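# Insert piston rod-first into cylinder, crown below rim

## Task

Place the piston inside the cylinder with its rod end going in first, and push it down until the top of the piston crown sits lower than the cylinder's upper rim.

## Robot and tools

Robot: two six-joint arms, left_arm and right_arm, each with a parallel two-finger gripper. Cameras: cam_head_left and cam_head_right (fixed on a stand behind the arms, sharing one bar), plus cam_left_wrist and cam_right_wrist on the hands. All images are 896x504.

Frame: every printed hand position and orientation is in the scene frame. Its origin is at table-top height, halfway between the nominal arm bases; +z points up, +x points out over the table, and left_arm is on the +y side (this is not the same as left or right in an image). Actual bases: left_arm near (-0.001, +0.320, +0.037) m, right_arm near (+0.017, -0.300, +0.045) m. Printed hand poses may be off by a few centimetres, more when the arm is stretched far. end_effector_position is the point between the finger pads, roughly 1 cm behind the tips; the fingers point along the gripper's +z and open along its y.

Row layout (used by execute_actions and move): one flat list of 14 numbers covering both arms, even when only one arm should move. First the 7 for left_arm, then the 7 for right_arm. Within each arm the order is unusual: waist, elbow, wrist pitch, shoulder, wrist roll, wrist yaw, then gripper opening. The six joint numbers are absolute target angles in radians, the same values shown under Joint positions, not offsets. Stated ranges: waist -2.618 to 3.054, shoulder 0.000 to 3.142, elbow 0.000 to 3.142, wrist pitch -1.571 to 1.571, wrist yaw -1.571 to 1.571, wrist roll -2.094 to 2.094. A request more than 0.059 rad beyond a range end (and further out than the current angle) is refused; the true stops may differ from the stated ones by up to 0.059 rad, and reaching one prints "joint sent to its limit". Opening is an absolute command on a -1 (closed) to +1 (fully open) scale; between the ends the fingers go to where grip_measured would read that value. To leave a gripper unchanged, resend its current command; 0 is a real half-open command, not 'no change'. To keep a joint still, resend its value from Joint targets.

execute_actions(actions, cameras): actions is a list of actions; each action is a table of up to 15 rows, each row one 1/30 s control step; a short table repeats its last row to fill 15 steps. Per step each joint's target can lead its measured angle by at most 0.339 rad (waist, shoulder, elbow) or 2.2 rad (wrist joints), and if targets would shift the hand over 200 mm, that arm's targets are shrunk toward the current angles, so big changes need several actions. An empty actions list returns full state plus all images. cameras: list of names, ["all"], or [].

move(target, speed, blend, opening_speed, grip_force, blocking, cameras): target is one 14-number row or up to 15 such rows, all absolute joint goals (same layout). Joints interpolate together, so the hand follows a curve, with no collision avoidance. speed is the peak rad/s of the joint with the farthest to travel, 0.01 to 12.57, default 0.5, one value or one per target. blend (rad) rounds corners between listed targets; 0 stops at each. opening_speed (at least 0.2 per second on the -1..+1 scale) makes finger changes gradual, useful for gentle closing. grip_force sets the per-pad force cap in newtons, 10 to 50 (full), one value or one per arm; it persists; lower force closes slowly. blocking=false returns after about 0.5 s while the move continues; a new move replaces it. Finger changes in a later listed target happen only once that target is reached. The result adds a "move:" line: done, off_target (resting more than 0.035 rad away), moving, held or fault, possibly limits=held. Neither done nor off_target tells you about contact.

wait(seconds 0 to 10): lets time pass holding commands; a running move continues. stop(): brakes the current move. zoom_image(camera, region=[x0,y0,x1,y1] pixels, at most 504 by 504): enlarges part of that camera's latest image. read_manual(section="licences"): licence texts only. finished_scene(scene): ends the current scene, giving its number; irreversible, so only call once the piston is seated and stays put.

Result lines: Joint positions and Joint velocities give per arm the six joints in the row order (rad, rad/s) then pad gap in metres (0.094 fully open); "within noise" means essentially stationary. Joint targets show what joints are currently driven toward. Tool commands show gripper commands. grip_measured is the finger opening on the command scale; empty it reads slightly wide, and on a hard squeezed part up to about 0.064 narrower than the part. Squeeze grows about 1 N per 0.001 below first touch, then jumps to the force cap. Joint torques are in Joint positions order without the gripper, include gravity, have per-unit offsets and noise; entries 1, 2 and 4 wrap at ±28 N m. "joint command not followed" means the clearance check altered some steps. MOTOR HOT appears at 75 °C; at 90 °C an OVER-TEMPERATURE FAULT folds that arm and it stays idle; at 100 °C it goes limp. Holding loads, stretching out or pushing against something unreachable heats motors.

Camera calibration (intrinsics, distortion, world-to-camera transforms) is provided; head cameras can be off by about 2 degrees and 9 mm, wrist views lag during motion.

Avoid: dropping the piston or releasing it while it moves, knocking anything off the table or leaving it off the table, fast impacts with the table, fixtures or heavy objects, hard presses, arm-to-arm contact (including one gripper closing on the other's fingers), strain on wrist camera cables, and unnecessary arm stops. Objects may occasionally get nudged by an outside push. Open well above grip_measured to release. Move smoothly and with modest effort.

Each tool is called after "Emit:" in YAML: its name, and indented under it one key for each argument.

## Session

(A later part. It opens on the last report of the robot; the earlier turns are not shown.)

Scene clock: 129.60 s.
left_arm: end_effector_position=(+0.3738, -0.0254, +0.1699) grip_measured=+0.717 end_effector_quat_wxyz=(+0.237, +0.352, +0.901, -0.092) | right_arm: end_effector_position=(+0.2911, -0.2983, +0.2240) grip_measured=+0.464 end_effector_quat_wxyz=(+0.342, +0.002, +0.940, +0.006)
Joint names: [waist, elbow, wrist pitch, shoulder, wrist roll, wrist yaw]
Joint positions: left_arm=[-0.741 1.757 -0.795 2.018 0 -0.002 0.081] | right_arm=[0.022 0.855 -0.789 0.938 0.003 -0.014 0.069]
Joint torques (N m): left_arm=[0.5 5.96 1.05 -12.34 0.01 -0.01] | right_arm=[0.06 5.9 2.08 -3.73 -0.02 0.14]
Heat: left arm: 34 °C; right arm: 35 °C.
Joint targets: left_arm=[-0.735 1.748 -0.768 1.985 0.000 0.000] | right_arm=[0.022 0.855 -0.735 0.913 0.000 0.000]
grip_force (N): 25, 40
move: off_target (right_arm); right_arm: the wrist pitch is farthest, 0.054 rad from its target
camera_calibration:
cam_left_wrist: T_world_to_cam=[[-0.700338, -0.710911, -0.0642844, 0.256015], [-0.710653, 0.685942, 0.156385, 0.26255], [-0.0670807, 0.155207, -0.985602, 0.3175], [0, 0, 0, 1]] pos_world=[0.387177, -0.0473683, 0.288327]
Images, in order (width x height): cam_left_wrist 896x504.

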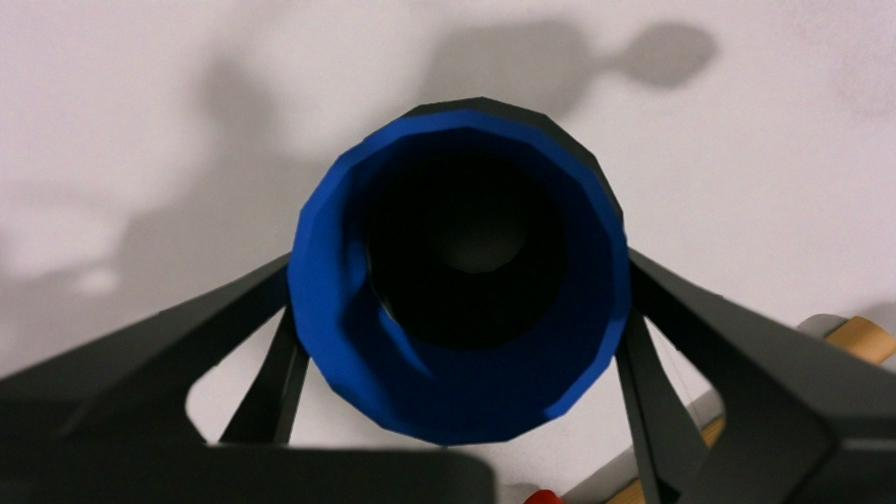

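Emit:
move:
  target: [-0.737, 1.735, -0.768, 1.985, 0.0, 0.0, 0.45, 0.022, 0.8545, -0.735, 0.913, 0.0, 0.0, 0.2]
  speed: 0.1
  cameras: ["cam_left_wrist"]

Emit:
zoom_image:
  camera: "cam_left_wrist"
  region: [280, 80, 640, 460]

Scene clock: 132.20 s.
left_arm: end_effector_position=(+0.3747, -0.0262, +0.1689) grip_measured=+0.717 end_effector_quat_wxyz=(+0.240, +0.352, +0.900, -0.093) | right_arm: end_effector_position=(+0.2911, -0.2983, +0.2240) grip_measured=+0.464 end_effector_quat_wxyz=(+0.342, +0.002, +0.940, +0.006)
Joint names: [waist, elbow, wrist pitch, shoulder, wrist roll, wrist yaw]
Joint positions: left_arm=[-0.741 1.75 -0.783 2.018 0 -0.002 0.081] | right_arm=[0.022 0.855 -0.789 0.938 0.003 -0.014 0.069]
Joint torques (N m): left_arm=[0.29 5.52 0.93 -12.36 0.01 -0.01] | right_arm=[0.12 5.9 2.08 -3.66 -0.03 0.13]
Heat: left arm: 34 °C; right arm: 35 °C.
Joint targets: left_arm=[-0.737 1.735 -0.768 1.985 0.000 0.000] | right_arm=[0.022 0.855 -0.735 0.913 0.000 0.000]
grip_force (N): 25, 40
move: off_target (right_arm); right_arm: the wrist pitch is farthest, 0.054 rad from its target
camera_calibration:
cam_left_wrist: T_world_to_cam=[[-0.700088, -0.711141, -0.0644549, 0.255965], [-0.711273, 0.686551, 0.150793, 0.265065], [-0.0629835, 0.151413, -0.986462, 0.315159], [0, 0, 0, 1]] pos_world=[0.387581, -0.0476725, 0.28742]
Images, in order (width x height): cam_left_wrist 896x504.

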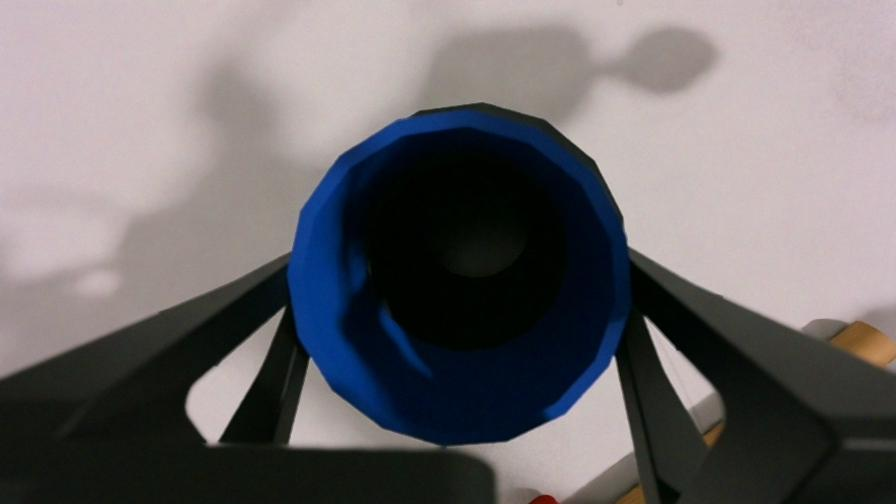

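Scaled by 1.326 from the camera's 896x504 image, which has a finer 1280x720 frame.

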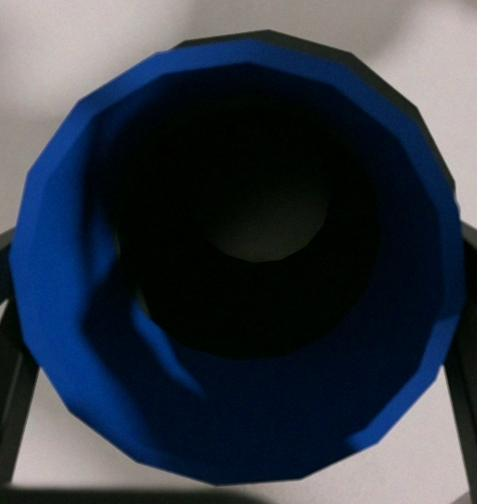

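Emit:
move:
  target:
    - [-0.737, 1.735, -0.768, 1.985, 0.0, 0.0, 1.0, 0.022, 0.8545, -0.735, 0.913, 0.0, 0.0, 0.2]
    - [-0.744, 0.47, 0.37, 0.806, 0.0, 0.0, 1.0, 0.022, 0.8545, -0.735, 0.913, 0.0, 0.0, 0.2]
  speed: [0.2, 0.6]
  opening_speed: 0.8
  cameras: ["all"]

Scene clock: 143.87 s.
left_arm: end_effector_position=(+0.2506, +0.0885, +0.3249) grip_measured=+0.998 end_effector_quat_wxyz=(+0.661, +0.256, +0.656, -0.258) | right_arm: end_effector_position=(+0.2911, -0.2983, +0.2240) grip_measured=+0.464 end_effector_quat_wxyz=(+0.342, +0.002, +0.940, +0.006)
Joint names: [waist, elbow, wrist pitch, shoulder, wrist roll, wrist yaw]
Joint positions: left_arm=[-0.741 0.48 0.348 0.821 0 -0.002 0.094] | right_arm=[0.022 0.855 -0.789 0.938 0.003 -0.014 0.069]
Joint torques (N m): left_arm=[-0.34 6.57 1.59 -1.47 0 0] | right_arm=[0.05 5.97 2.05 -3.7 -0.01 0.14]
Heat: left arm: 35 °C; right arm: 36 °C.
Joint targets: left_arm=[-0.744 0.470 0.370 0.806 0.000 0.000] | right_arm=[0.022 0.855 -0.735 0.913 0.000 0.000]
grip_force (N): 25, 40
move: off_target (right_arm); right_arm: the wrist pitch is farthest, 0.054 rad from its target
camera_calibration:
cam_left_wrist: T_world_to_cam=[[-0.647188, -0.760051, -0.0589056, 0.249968], [-0.438135, 0.434081, -0.787154, 0.333143], [0.623847, -0.483628, -0.613937, 0.206972], [0, 0, 0, 1]] pos_world=[0.178619, 0.145475, 0.404028]
cam_right_wrist: T_world_to_cam=[[-0.00708517, -0.997871, -0.0648281, -0.281338], [-0.999674, 0.00865719, -0.0240004, 0.30676], [0.0245105, 0.064637, -0.997608, 0.359345], [0, 0, 0, 1]] pos_world=[0.295859, -0.306622, 0.34761]

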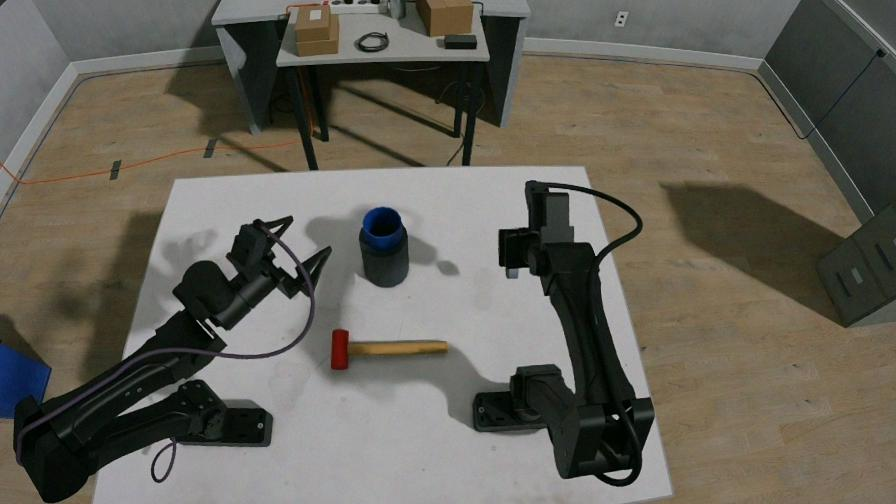

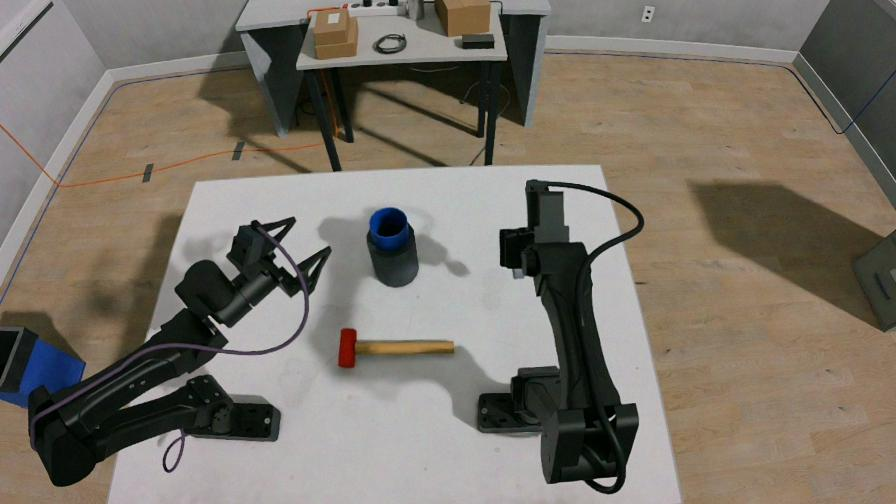

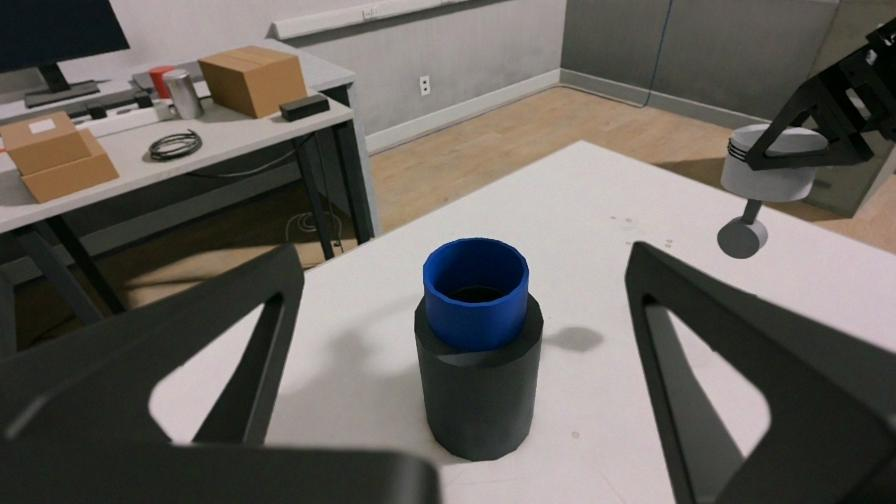

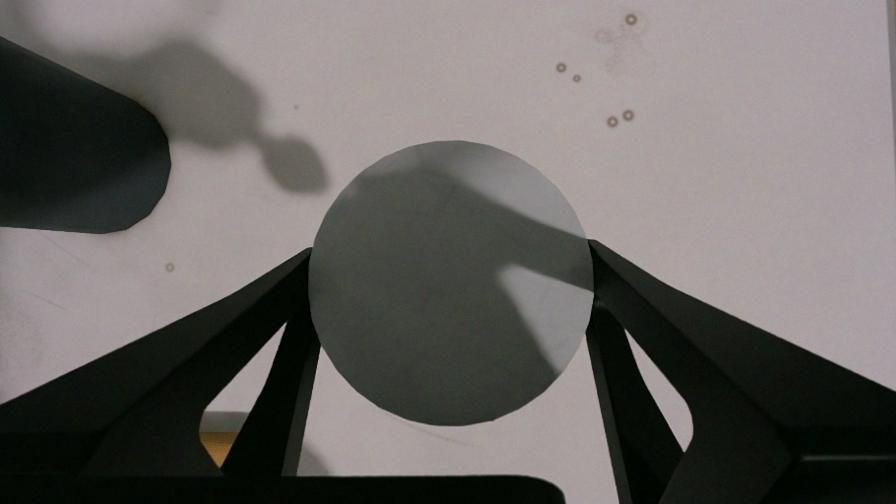

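Emit:
zoom_image:
  camera: "cam_left_wrist"
  region: [390, 220, 570, 470]

Emit:
zoom_image:
  camera: "cam_left_wrist"
  region: [690, 20, 896, 270]

Emit:
zoom_image:
  camera: "cam_head_left"
  region: [340, 190, 440, 290]

Emit:
zoom_image:
  camera: "cam_head_right"
  region: [345, 190, 445, 290]

Scaled by 2.016 from the camera's 896x504 image, which has a finer 1280x720 frame.

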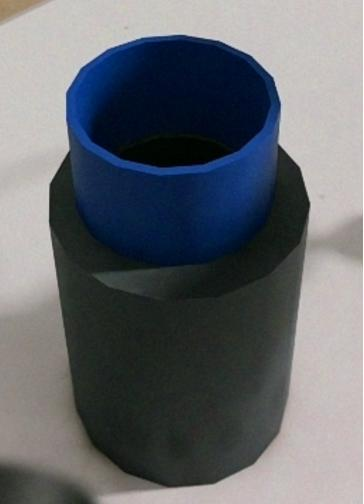

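Scaled by 2.016 from the camera's 896x504 image, which has a finer 1280x720 frame.

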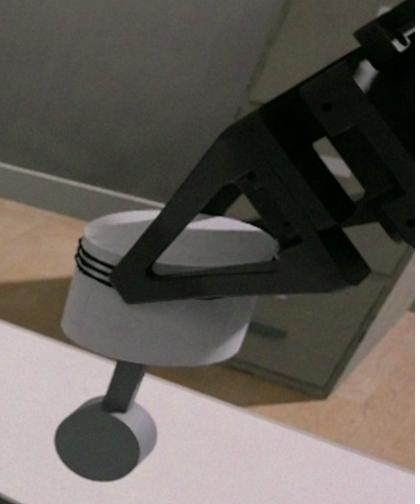

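Scaled by 5.040 from the camera's 896x504 image, which has a finer 1280x720 frame.

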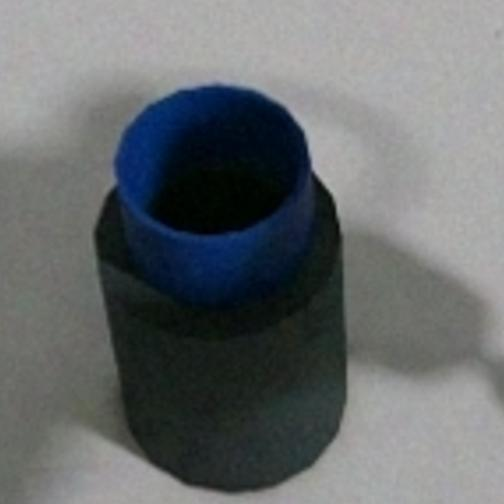

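Scaled by 5.040 from the camera's 896x504 image, which has a finer 1280x720 frame.

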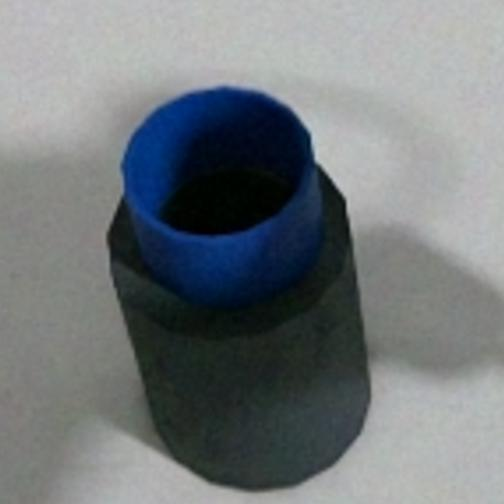

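Emit:
zoom_image:
  camera: "cam_right_wrist"
  region: [0, 20, 240, 250]

Scaled by 2.100 from the camera's 896x504 image, which has a finer 1280x720 frame.

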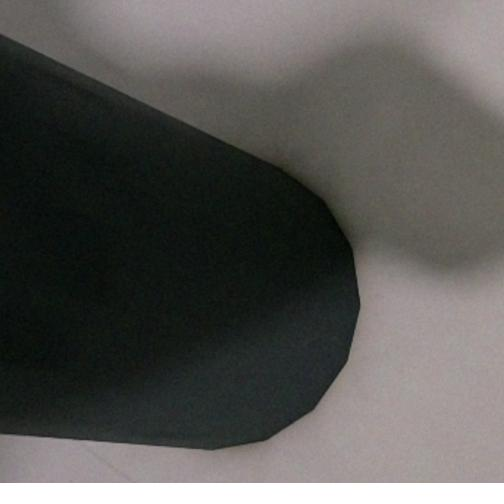

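Emit:
move:
  target: [-0.744, 0.47, 0.37, 0.806, 0.0, 0.0, 1.0, 0.524, 1.75, -0.989, 1.5365, 0.0, 0.0, 0.2]
  speed: 0.6
  cameras: ["all"]

Emit:
zoom_image:
  camera: "cam_right_wrist"
  region: [0, 60, 380, 440]

Emit:
zoom_image:
  camera: "cam_left_wrist"
  region: [400, 0, 800, 400]

Scene clock: 156.00 s.
left_arm: end_effector_position=(+0.2506, +0.0885, +0.3251) grip_measured=+0.998 end_effector_quat_wxyz=(+0.661, +0.256, +0.656, -0.258) | right_arm: end_effector_position=(+0.3706, -0.1057, +0.3288) grip_measured=+0.464 end_effector_quat_wxyz=(+0.322, -0.232, +0.914, +0.086)
Joint names: [waist, elbow, wrist pitch, shoulder, wrist roll, wrist yaw]
Joint positions: left_arm=[-0.741 0.48 0.349 0.821 0 -0.002 0.094] | right_arm=[0.525 1.695 -1.042 1.544 0.002 -0.009 0.069]
Joint torques (N m): left_arm=[-0.34 6.57 1.6 -1.47 0 0] | right_arm=[-0.01 9.91 2.03 -7.02 -0.01 0.1]
Heat: left arm: 36 °C; right arm: 36 °C.
Joint targets: left_arm=[-0.744 0.470 0.370 0.806 0.000 0.000] | right_arm=[0.524 1.750 -0.989 1.537 0.000 0.000]
grip_force (N): 25, 40
move: off_target (right_arm); right_arm: the elbow is farthest, 0.055 rad from its target
camera_calibration:
cam_left_wrist: T_world_to_cam=[[-0.647155, -0.760084, -0.0588484, 0.250032], [-0.437725, 0.433669, -0.787609, 0.333429], [0.62417, -0.483946, -0.613359, 0.206898], [0, 0, 0, 1]] pos_world=[0.17862, 0.145574, 0.404228]
cam_right_wrist: T_world_to_cam=[[0.471272, -0.879953, -0.059878, -0.248186], [-0.881683, -0.471808, -0.00574069, 0.286558], [-0.0231994, 0.0554988, -0.998189, 0.466472], [0, 0, 0, 1]] pos_world=[0.380438, -0.10908, 0.452411]

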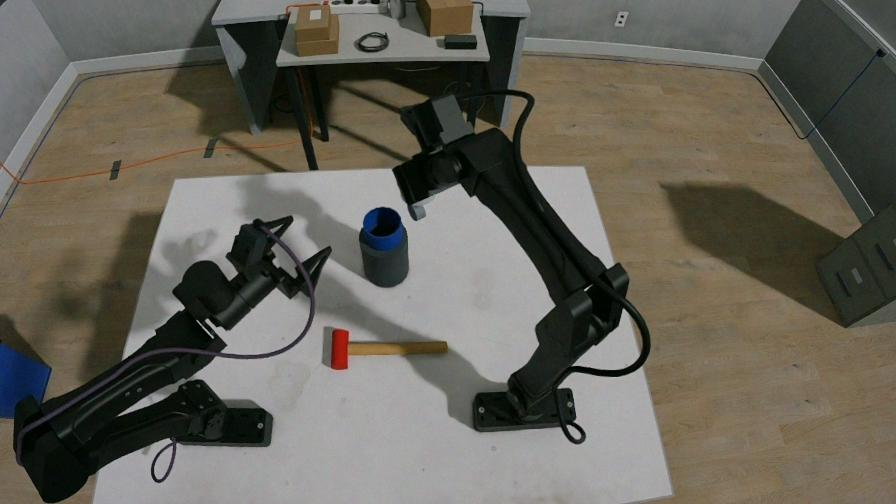

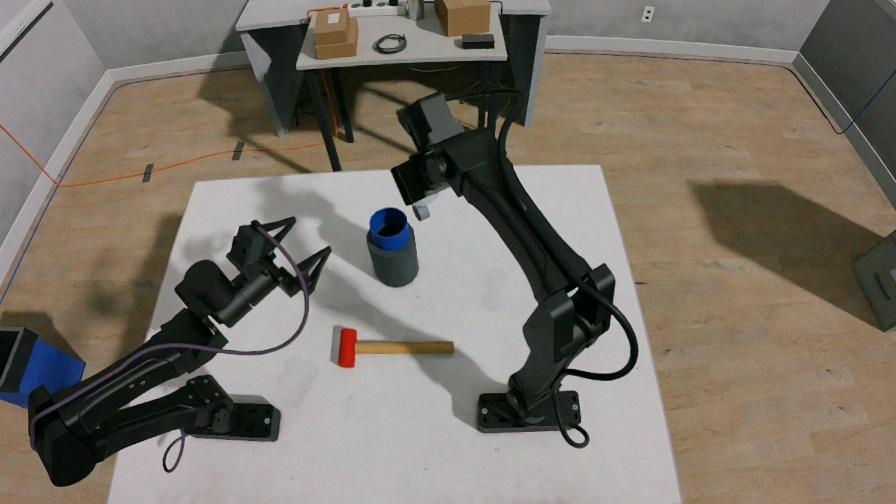

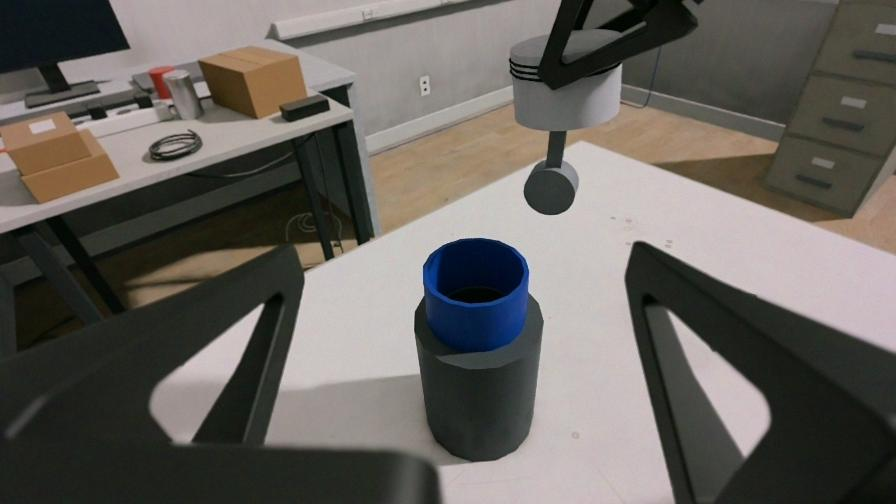

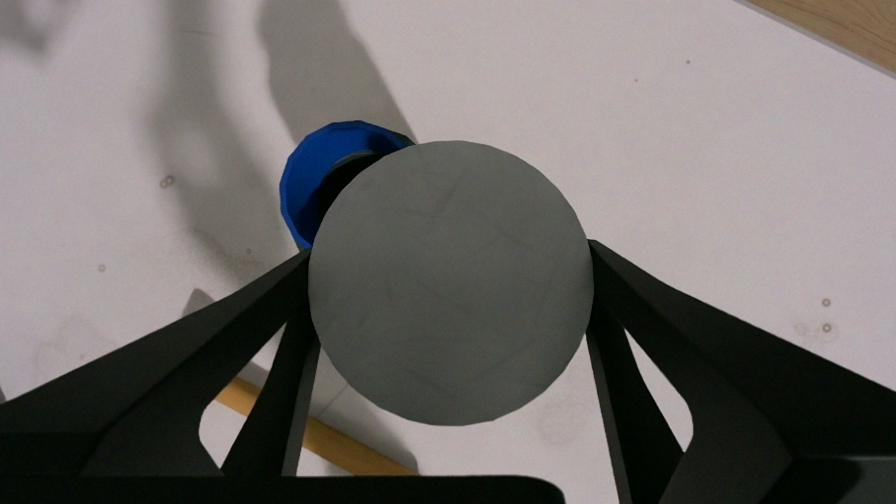

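Scaled by 1.326 from the camera's 896x504 image, which has a finer 1280x720 frame.

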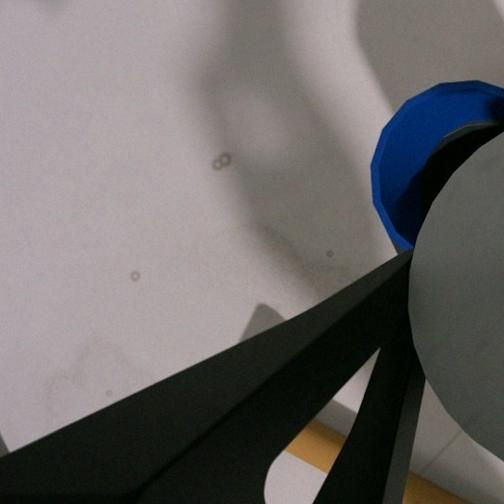

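Scaled by 1.260 from the camera's 896x504 image, which has a finer 1280x720 frame.

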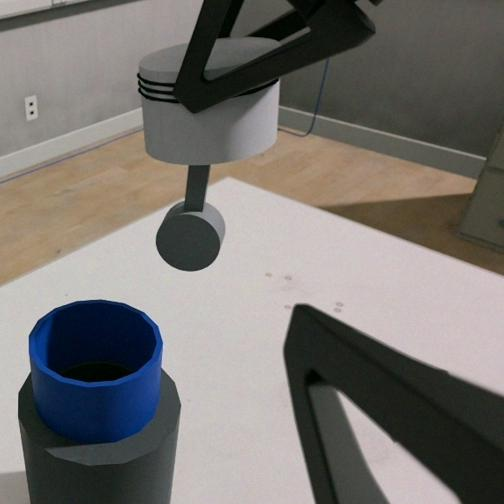

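Emit:
move:
  target: [-0.744, 0.47, 0.37, 0.806, 0.0, 0.0, 1.0, 0.674, 1.95, -1.003, 1.735, 0.0, 0.0, 0.2]
  speed: 0.3
  cameras: ["all"]

Emit:
zoom_image:
  camera: "cam_left_wrist"
  region: [370, 0, 610, 400]

Emit:
zoom_image:
  camera: "cam_head_left"
  region: [330, 120, 480, 300]

Emit:
zoom_image:
  camera: "cam_head_right"
  region: [330, 120, 480, 300]

Scene clock: 160.37 s.
left_arm: end_effector_position=(+0.2506, +0.0885, +0.3251) grip_measured=+0.998 end_effector_quat_wxyz=(+0.661, +0.256, +0.656, -0.258) | right_arm: end_effector_position=(+0.3777, -0.0261, +0.3222) grip_measured=+0.464 end_effector_quat_wxyz=(+0.309, -0.300, +0.896, +0.107)
Joint names: [waist, elbow, wrist pitch, shoulder, wrist roll, wrist yaw]
Joint positions: left_arm=[-0.741 0.48 0.349 0.821 0 -0.002 0.094] | right_arm=[0.673 1.893 -1.055 1.743 0.002 -0.006 0.069]
Joint torques (N m): left_arm=[-0.32 6.57 1.6 -1.47 0.01 0] | right_arm=[0.12 10.13 1.99 -8.94 0.01 0.06]
Heat: left arm: 36 °C; right arm: 36 °C.
Joint targets: left_arm=[-0.744 0.470 0.370 0.806 0.000 0.000] | right_arm=[0.674 1.950 -1.003 1.735 0.000 0.000]
grip_force (N): 25, 40
move: off_target (right_arm); right_arm: the elbow is farthest, 0.057 rad from its target
camera_calibration:
cam_left_wrist: T_world_to_cam=[[-0.647155, -0.760084, -0.0588484, 0.250032], [-0.437725, 0.433669, -0.787609, 0.333429], [0.62417, -0.483946, -0.613359, 0.206898], [0, 0, 0, 1]] pos_world=[0.17862, 0.145574, 0.404228]
cam_right_wrist: T_world_to_cam=[[0.594369, -0.802139, -0.0574312, -0.227142], [-0.803103, -0.595764, 0.00949853, 0.292514], [-0.0418346, 0.0404776, -0.998304, 0.462316], [0, 0, 0, 1]] pos_world=[0.389266, -0.0266438, 0.445708]

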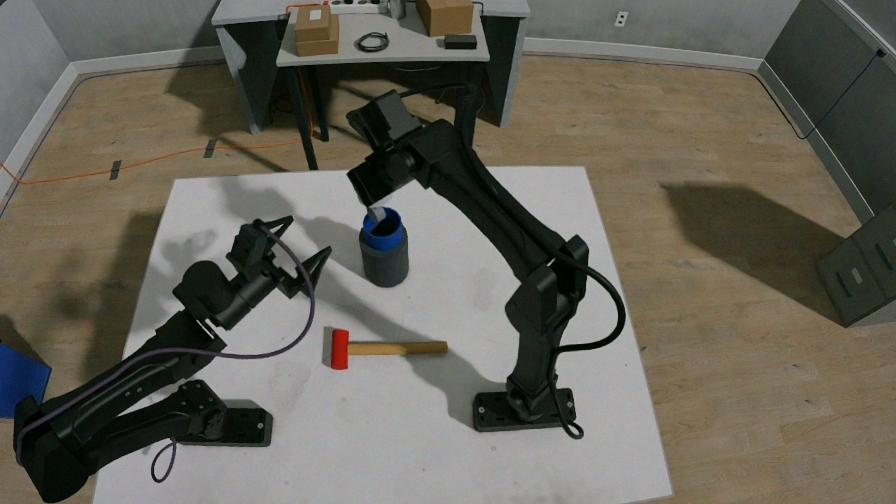

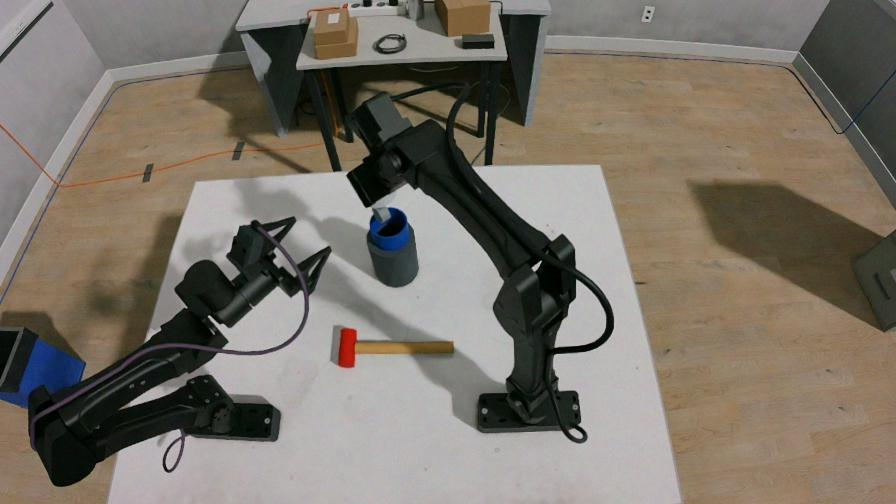

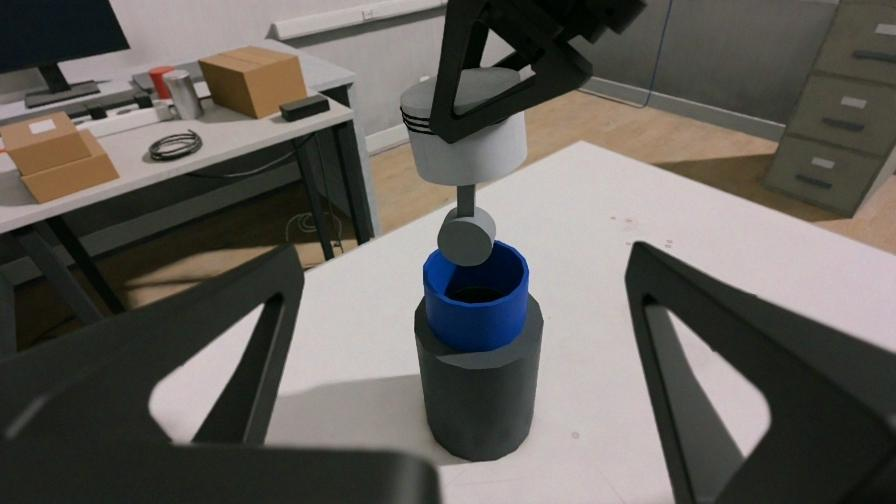

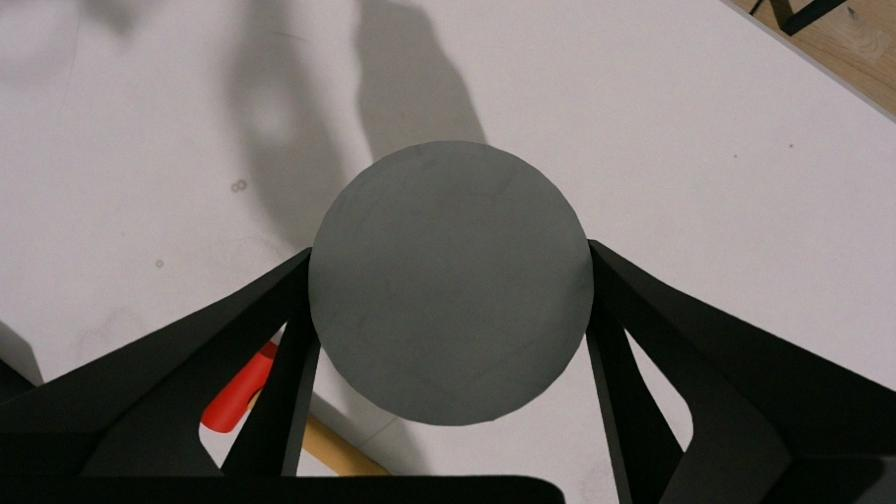

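Scaled by 1.260 from the camera's 896x504 image, which has a finer 1280x720 frame.

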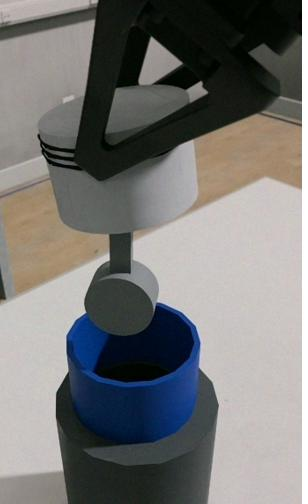

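Scaled by 2.800 from the camera's 896x504 image, which has a finer 1280x720 frame.

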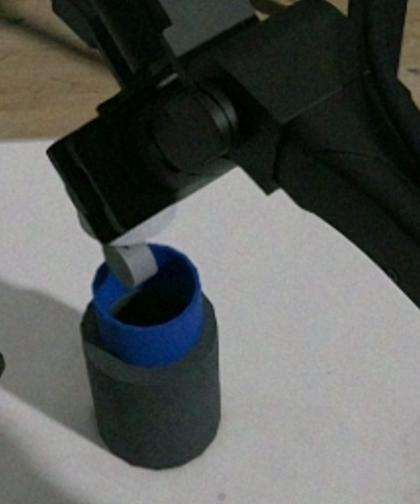

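Scaled by 2.800 from the camera's 896x504 image, which has a finer 1280x720 frame.

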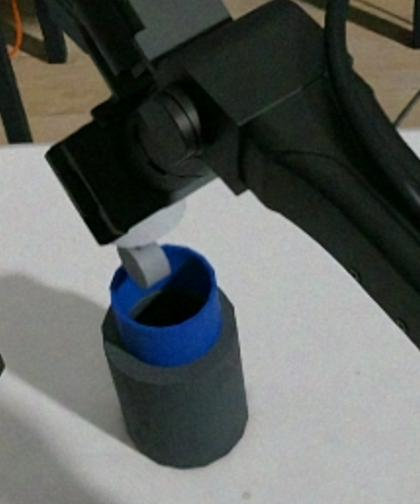

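Emit:
zoom_image:
  camera: "cam_left_wrist"
  region: [390, 50, 550, 210]

Emit:
zoom_image:
  camera: "cam_left_wrist"
  region: [400, 170, 560, 360]

Scaled by 3.150 from the camera's 896x504 image, which has a finer 1280x720 frame.

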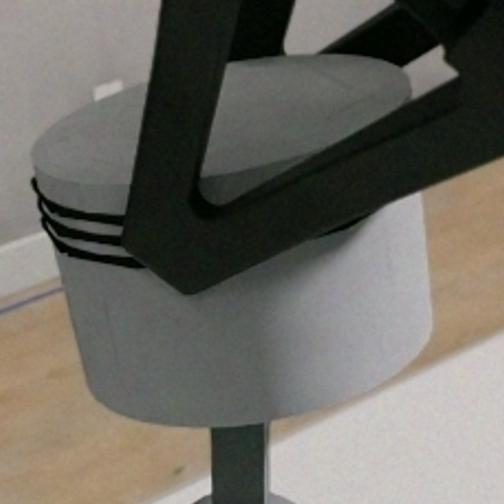

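Scaled by 2.653 from the camera's 896x504 image, which has a finer 1280x720 frame.

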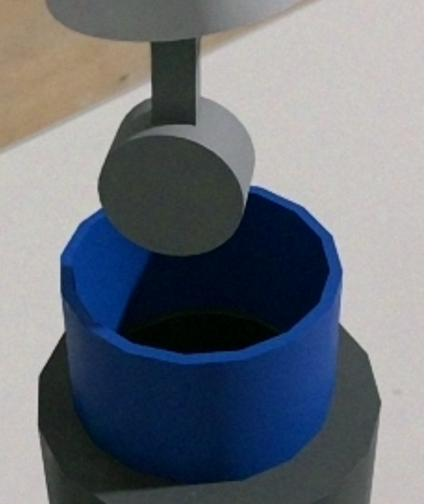

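Emit:
zoom_image:
  camera: "cam_head_left"
  region: [345, 180, 425, 260]

Emit:
zoom_image:
  camera: "cam_head_right"
  region: [350, 180, 430, 260]

Scaled by 6.300 from the camera's 896x504 image, which has a finer 1280x720 frame.

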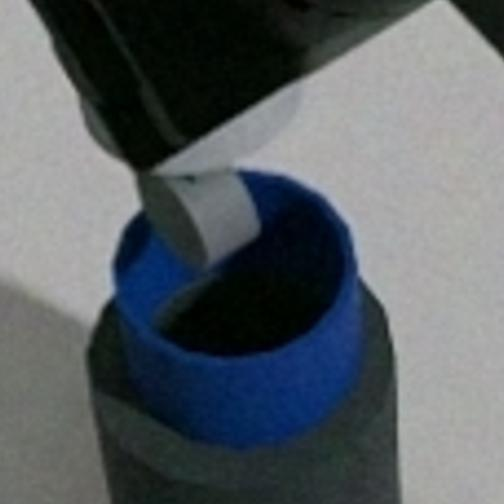

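Scaled by 6.300 from the camera's 896x504 image, which has a finer 1280x720 frame.

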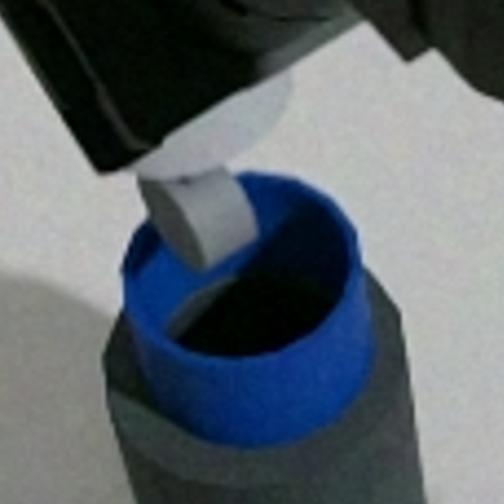

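Emit:
move:
  target: [-0.744, 0.47, 0.37, 0.806, 0.0, 0.0, 1.0, 0.656, 1.626, -0.715, 1.566, 0.0, 0.0, 0.2]
  speed: 0.3
  cameras: ["all"]

Emit:
zoom_image:
  camera: "cam_left_wrist"
  region: [380, 20, 580, 220]

Emit:
zoom_image:
  camera: "cam_left_wrist"
  region: [400, 170, 560, 360]

Emit:
zoom_image:
  camera: "cam_head_left"
  region: [345, 170, 435, 260]

Emit:
zoom_image:
  camera: "cam_head_right"
  region: [350, 170, 440, 260]

Scene clock: 174.57 s.
left_arm: end_effector_position=(+0.2506, +0.0885, +0.3251) grip_measured=+0.998 end_effector_quat_wxyz=(+0.661, +0.256, +0.656, -0.258) | right_arm: end_effector_position=(+0.3818, -0.0291, +0.3089) grip_measured=+0.464 end_effector_quat_wxyz=(+0.360, -0.289, +0.879, +0.121)
Joint names: [waist, elbow, wrist pitch, shoulder, wrist roll, wrist yaw]
Joint positions: left_arm=[-0.741 0.48 0.349 0.821 0 -0.002 0.094] | right_arm=[0.663 1.623 -0.793 1.623 0.002 -0.006 0.069]
Joint torques (N m): left_arm=[-0.34 6.57 1.6 -1.46 0.01 0] | right_arm=[-0.66 6.23 2.45 -12.97 0 0.07]
Heat: left arm: 37 °C; right arm: 36 °C.
Joint targets: left_arm=[-0.744 0.470 0.370 0.806 0.000 0.000] | right_arm=[0.656 1.626 -0.715 1.566 0.000 0.000]
grip_force (N): 25, 40
move: off_target (right_arm); right_arm: the wrist pitch is farthest, 0.078 rad from its target
camera_calibration:
cam_left_wrist: T_world_to_cam=[[-0.647155, -0.760084, -0.0588484, 0.250032], [-0.437725, 0.433669, -0.787609, 0.333429], [0.62417, -0.483946, -0.613359, 0.206898], [0, 0, 0, 1]] pos_world=[0.17862, 0.145574, 0.404228]
cam_right_wrist: T_world_to_cam=[[0.591031, -0.804564, -0.0579521, -0.231377], [-0.805105, -0.583933, -0.104058, 0.330326], [0.0498811, 0.108159, -0.992881, 0.414526], [0, 0, 0, 1]] pos_world=[0.382021, -0.0381042, 0.43254]

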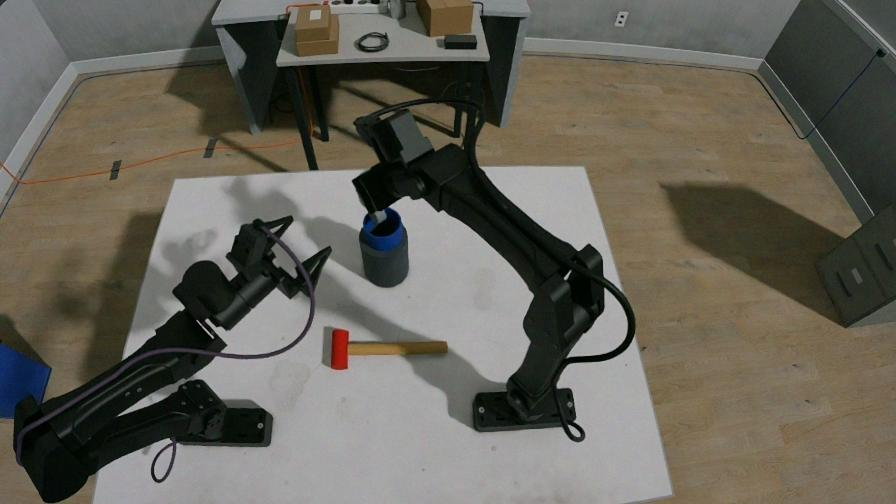

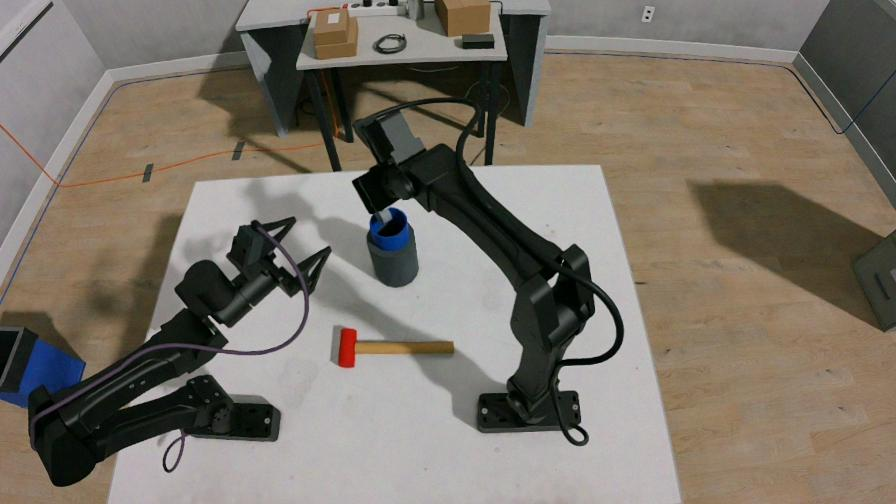

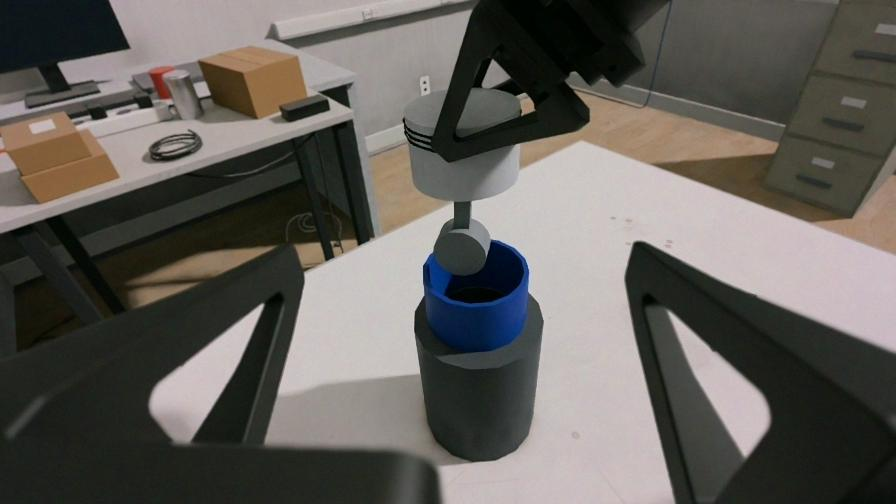

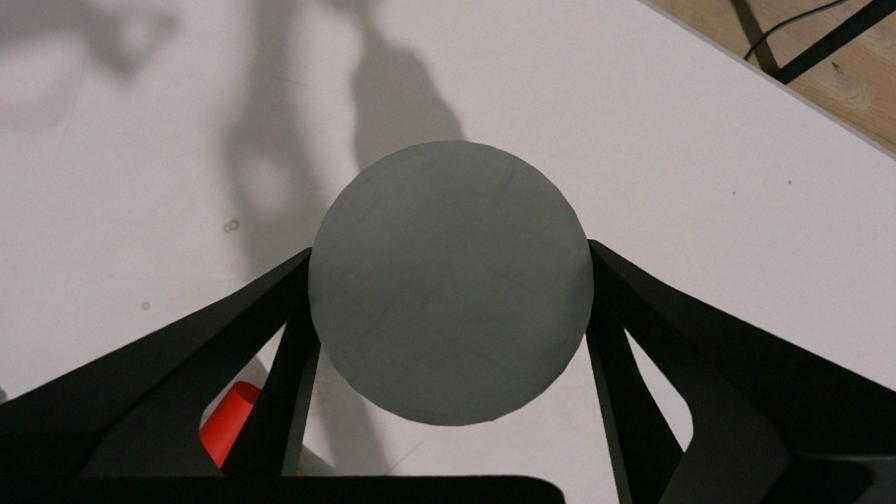

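Scaled by 2.520 from the camera's 896x504 image, which has a finer 1280x720 frame.

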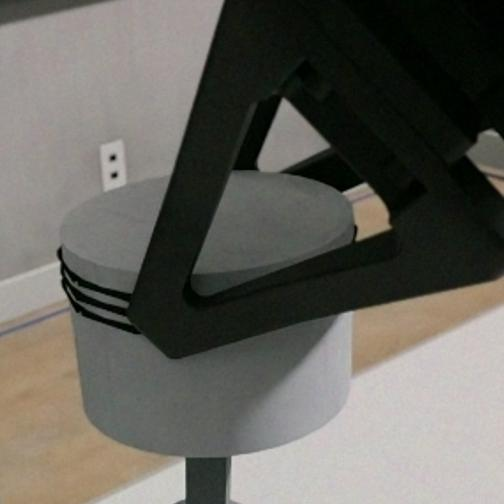

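Scaled by 2.653 from the camera's 896x504 image, which has a finer 1280x720 frame.

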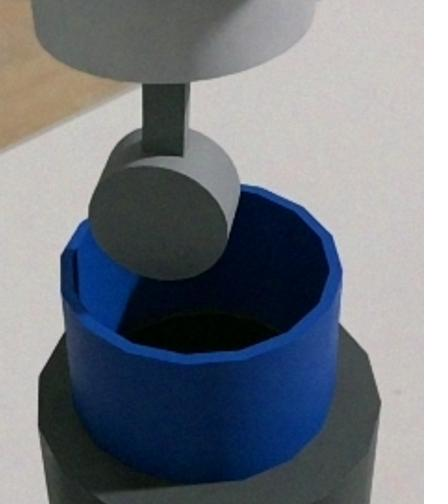

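Scaled by 5.600 from the camera's 896x504 image, which has a finer 1280x720 frame.

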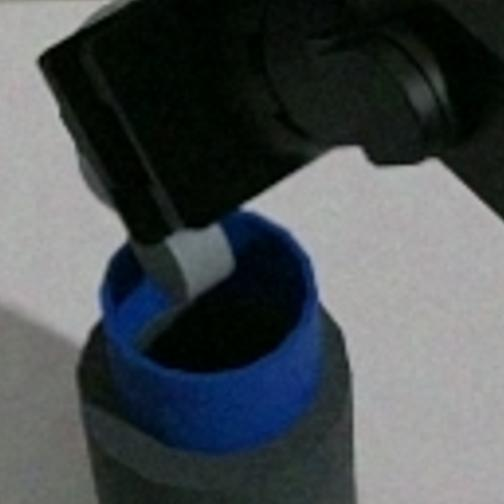

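Scaled by 5.600 from the camera's 896x504 image, which has a finer 1280x720 frame.

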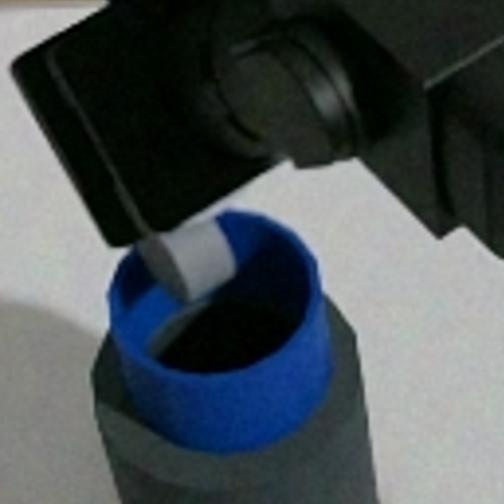

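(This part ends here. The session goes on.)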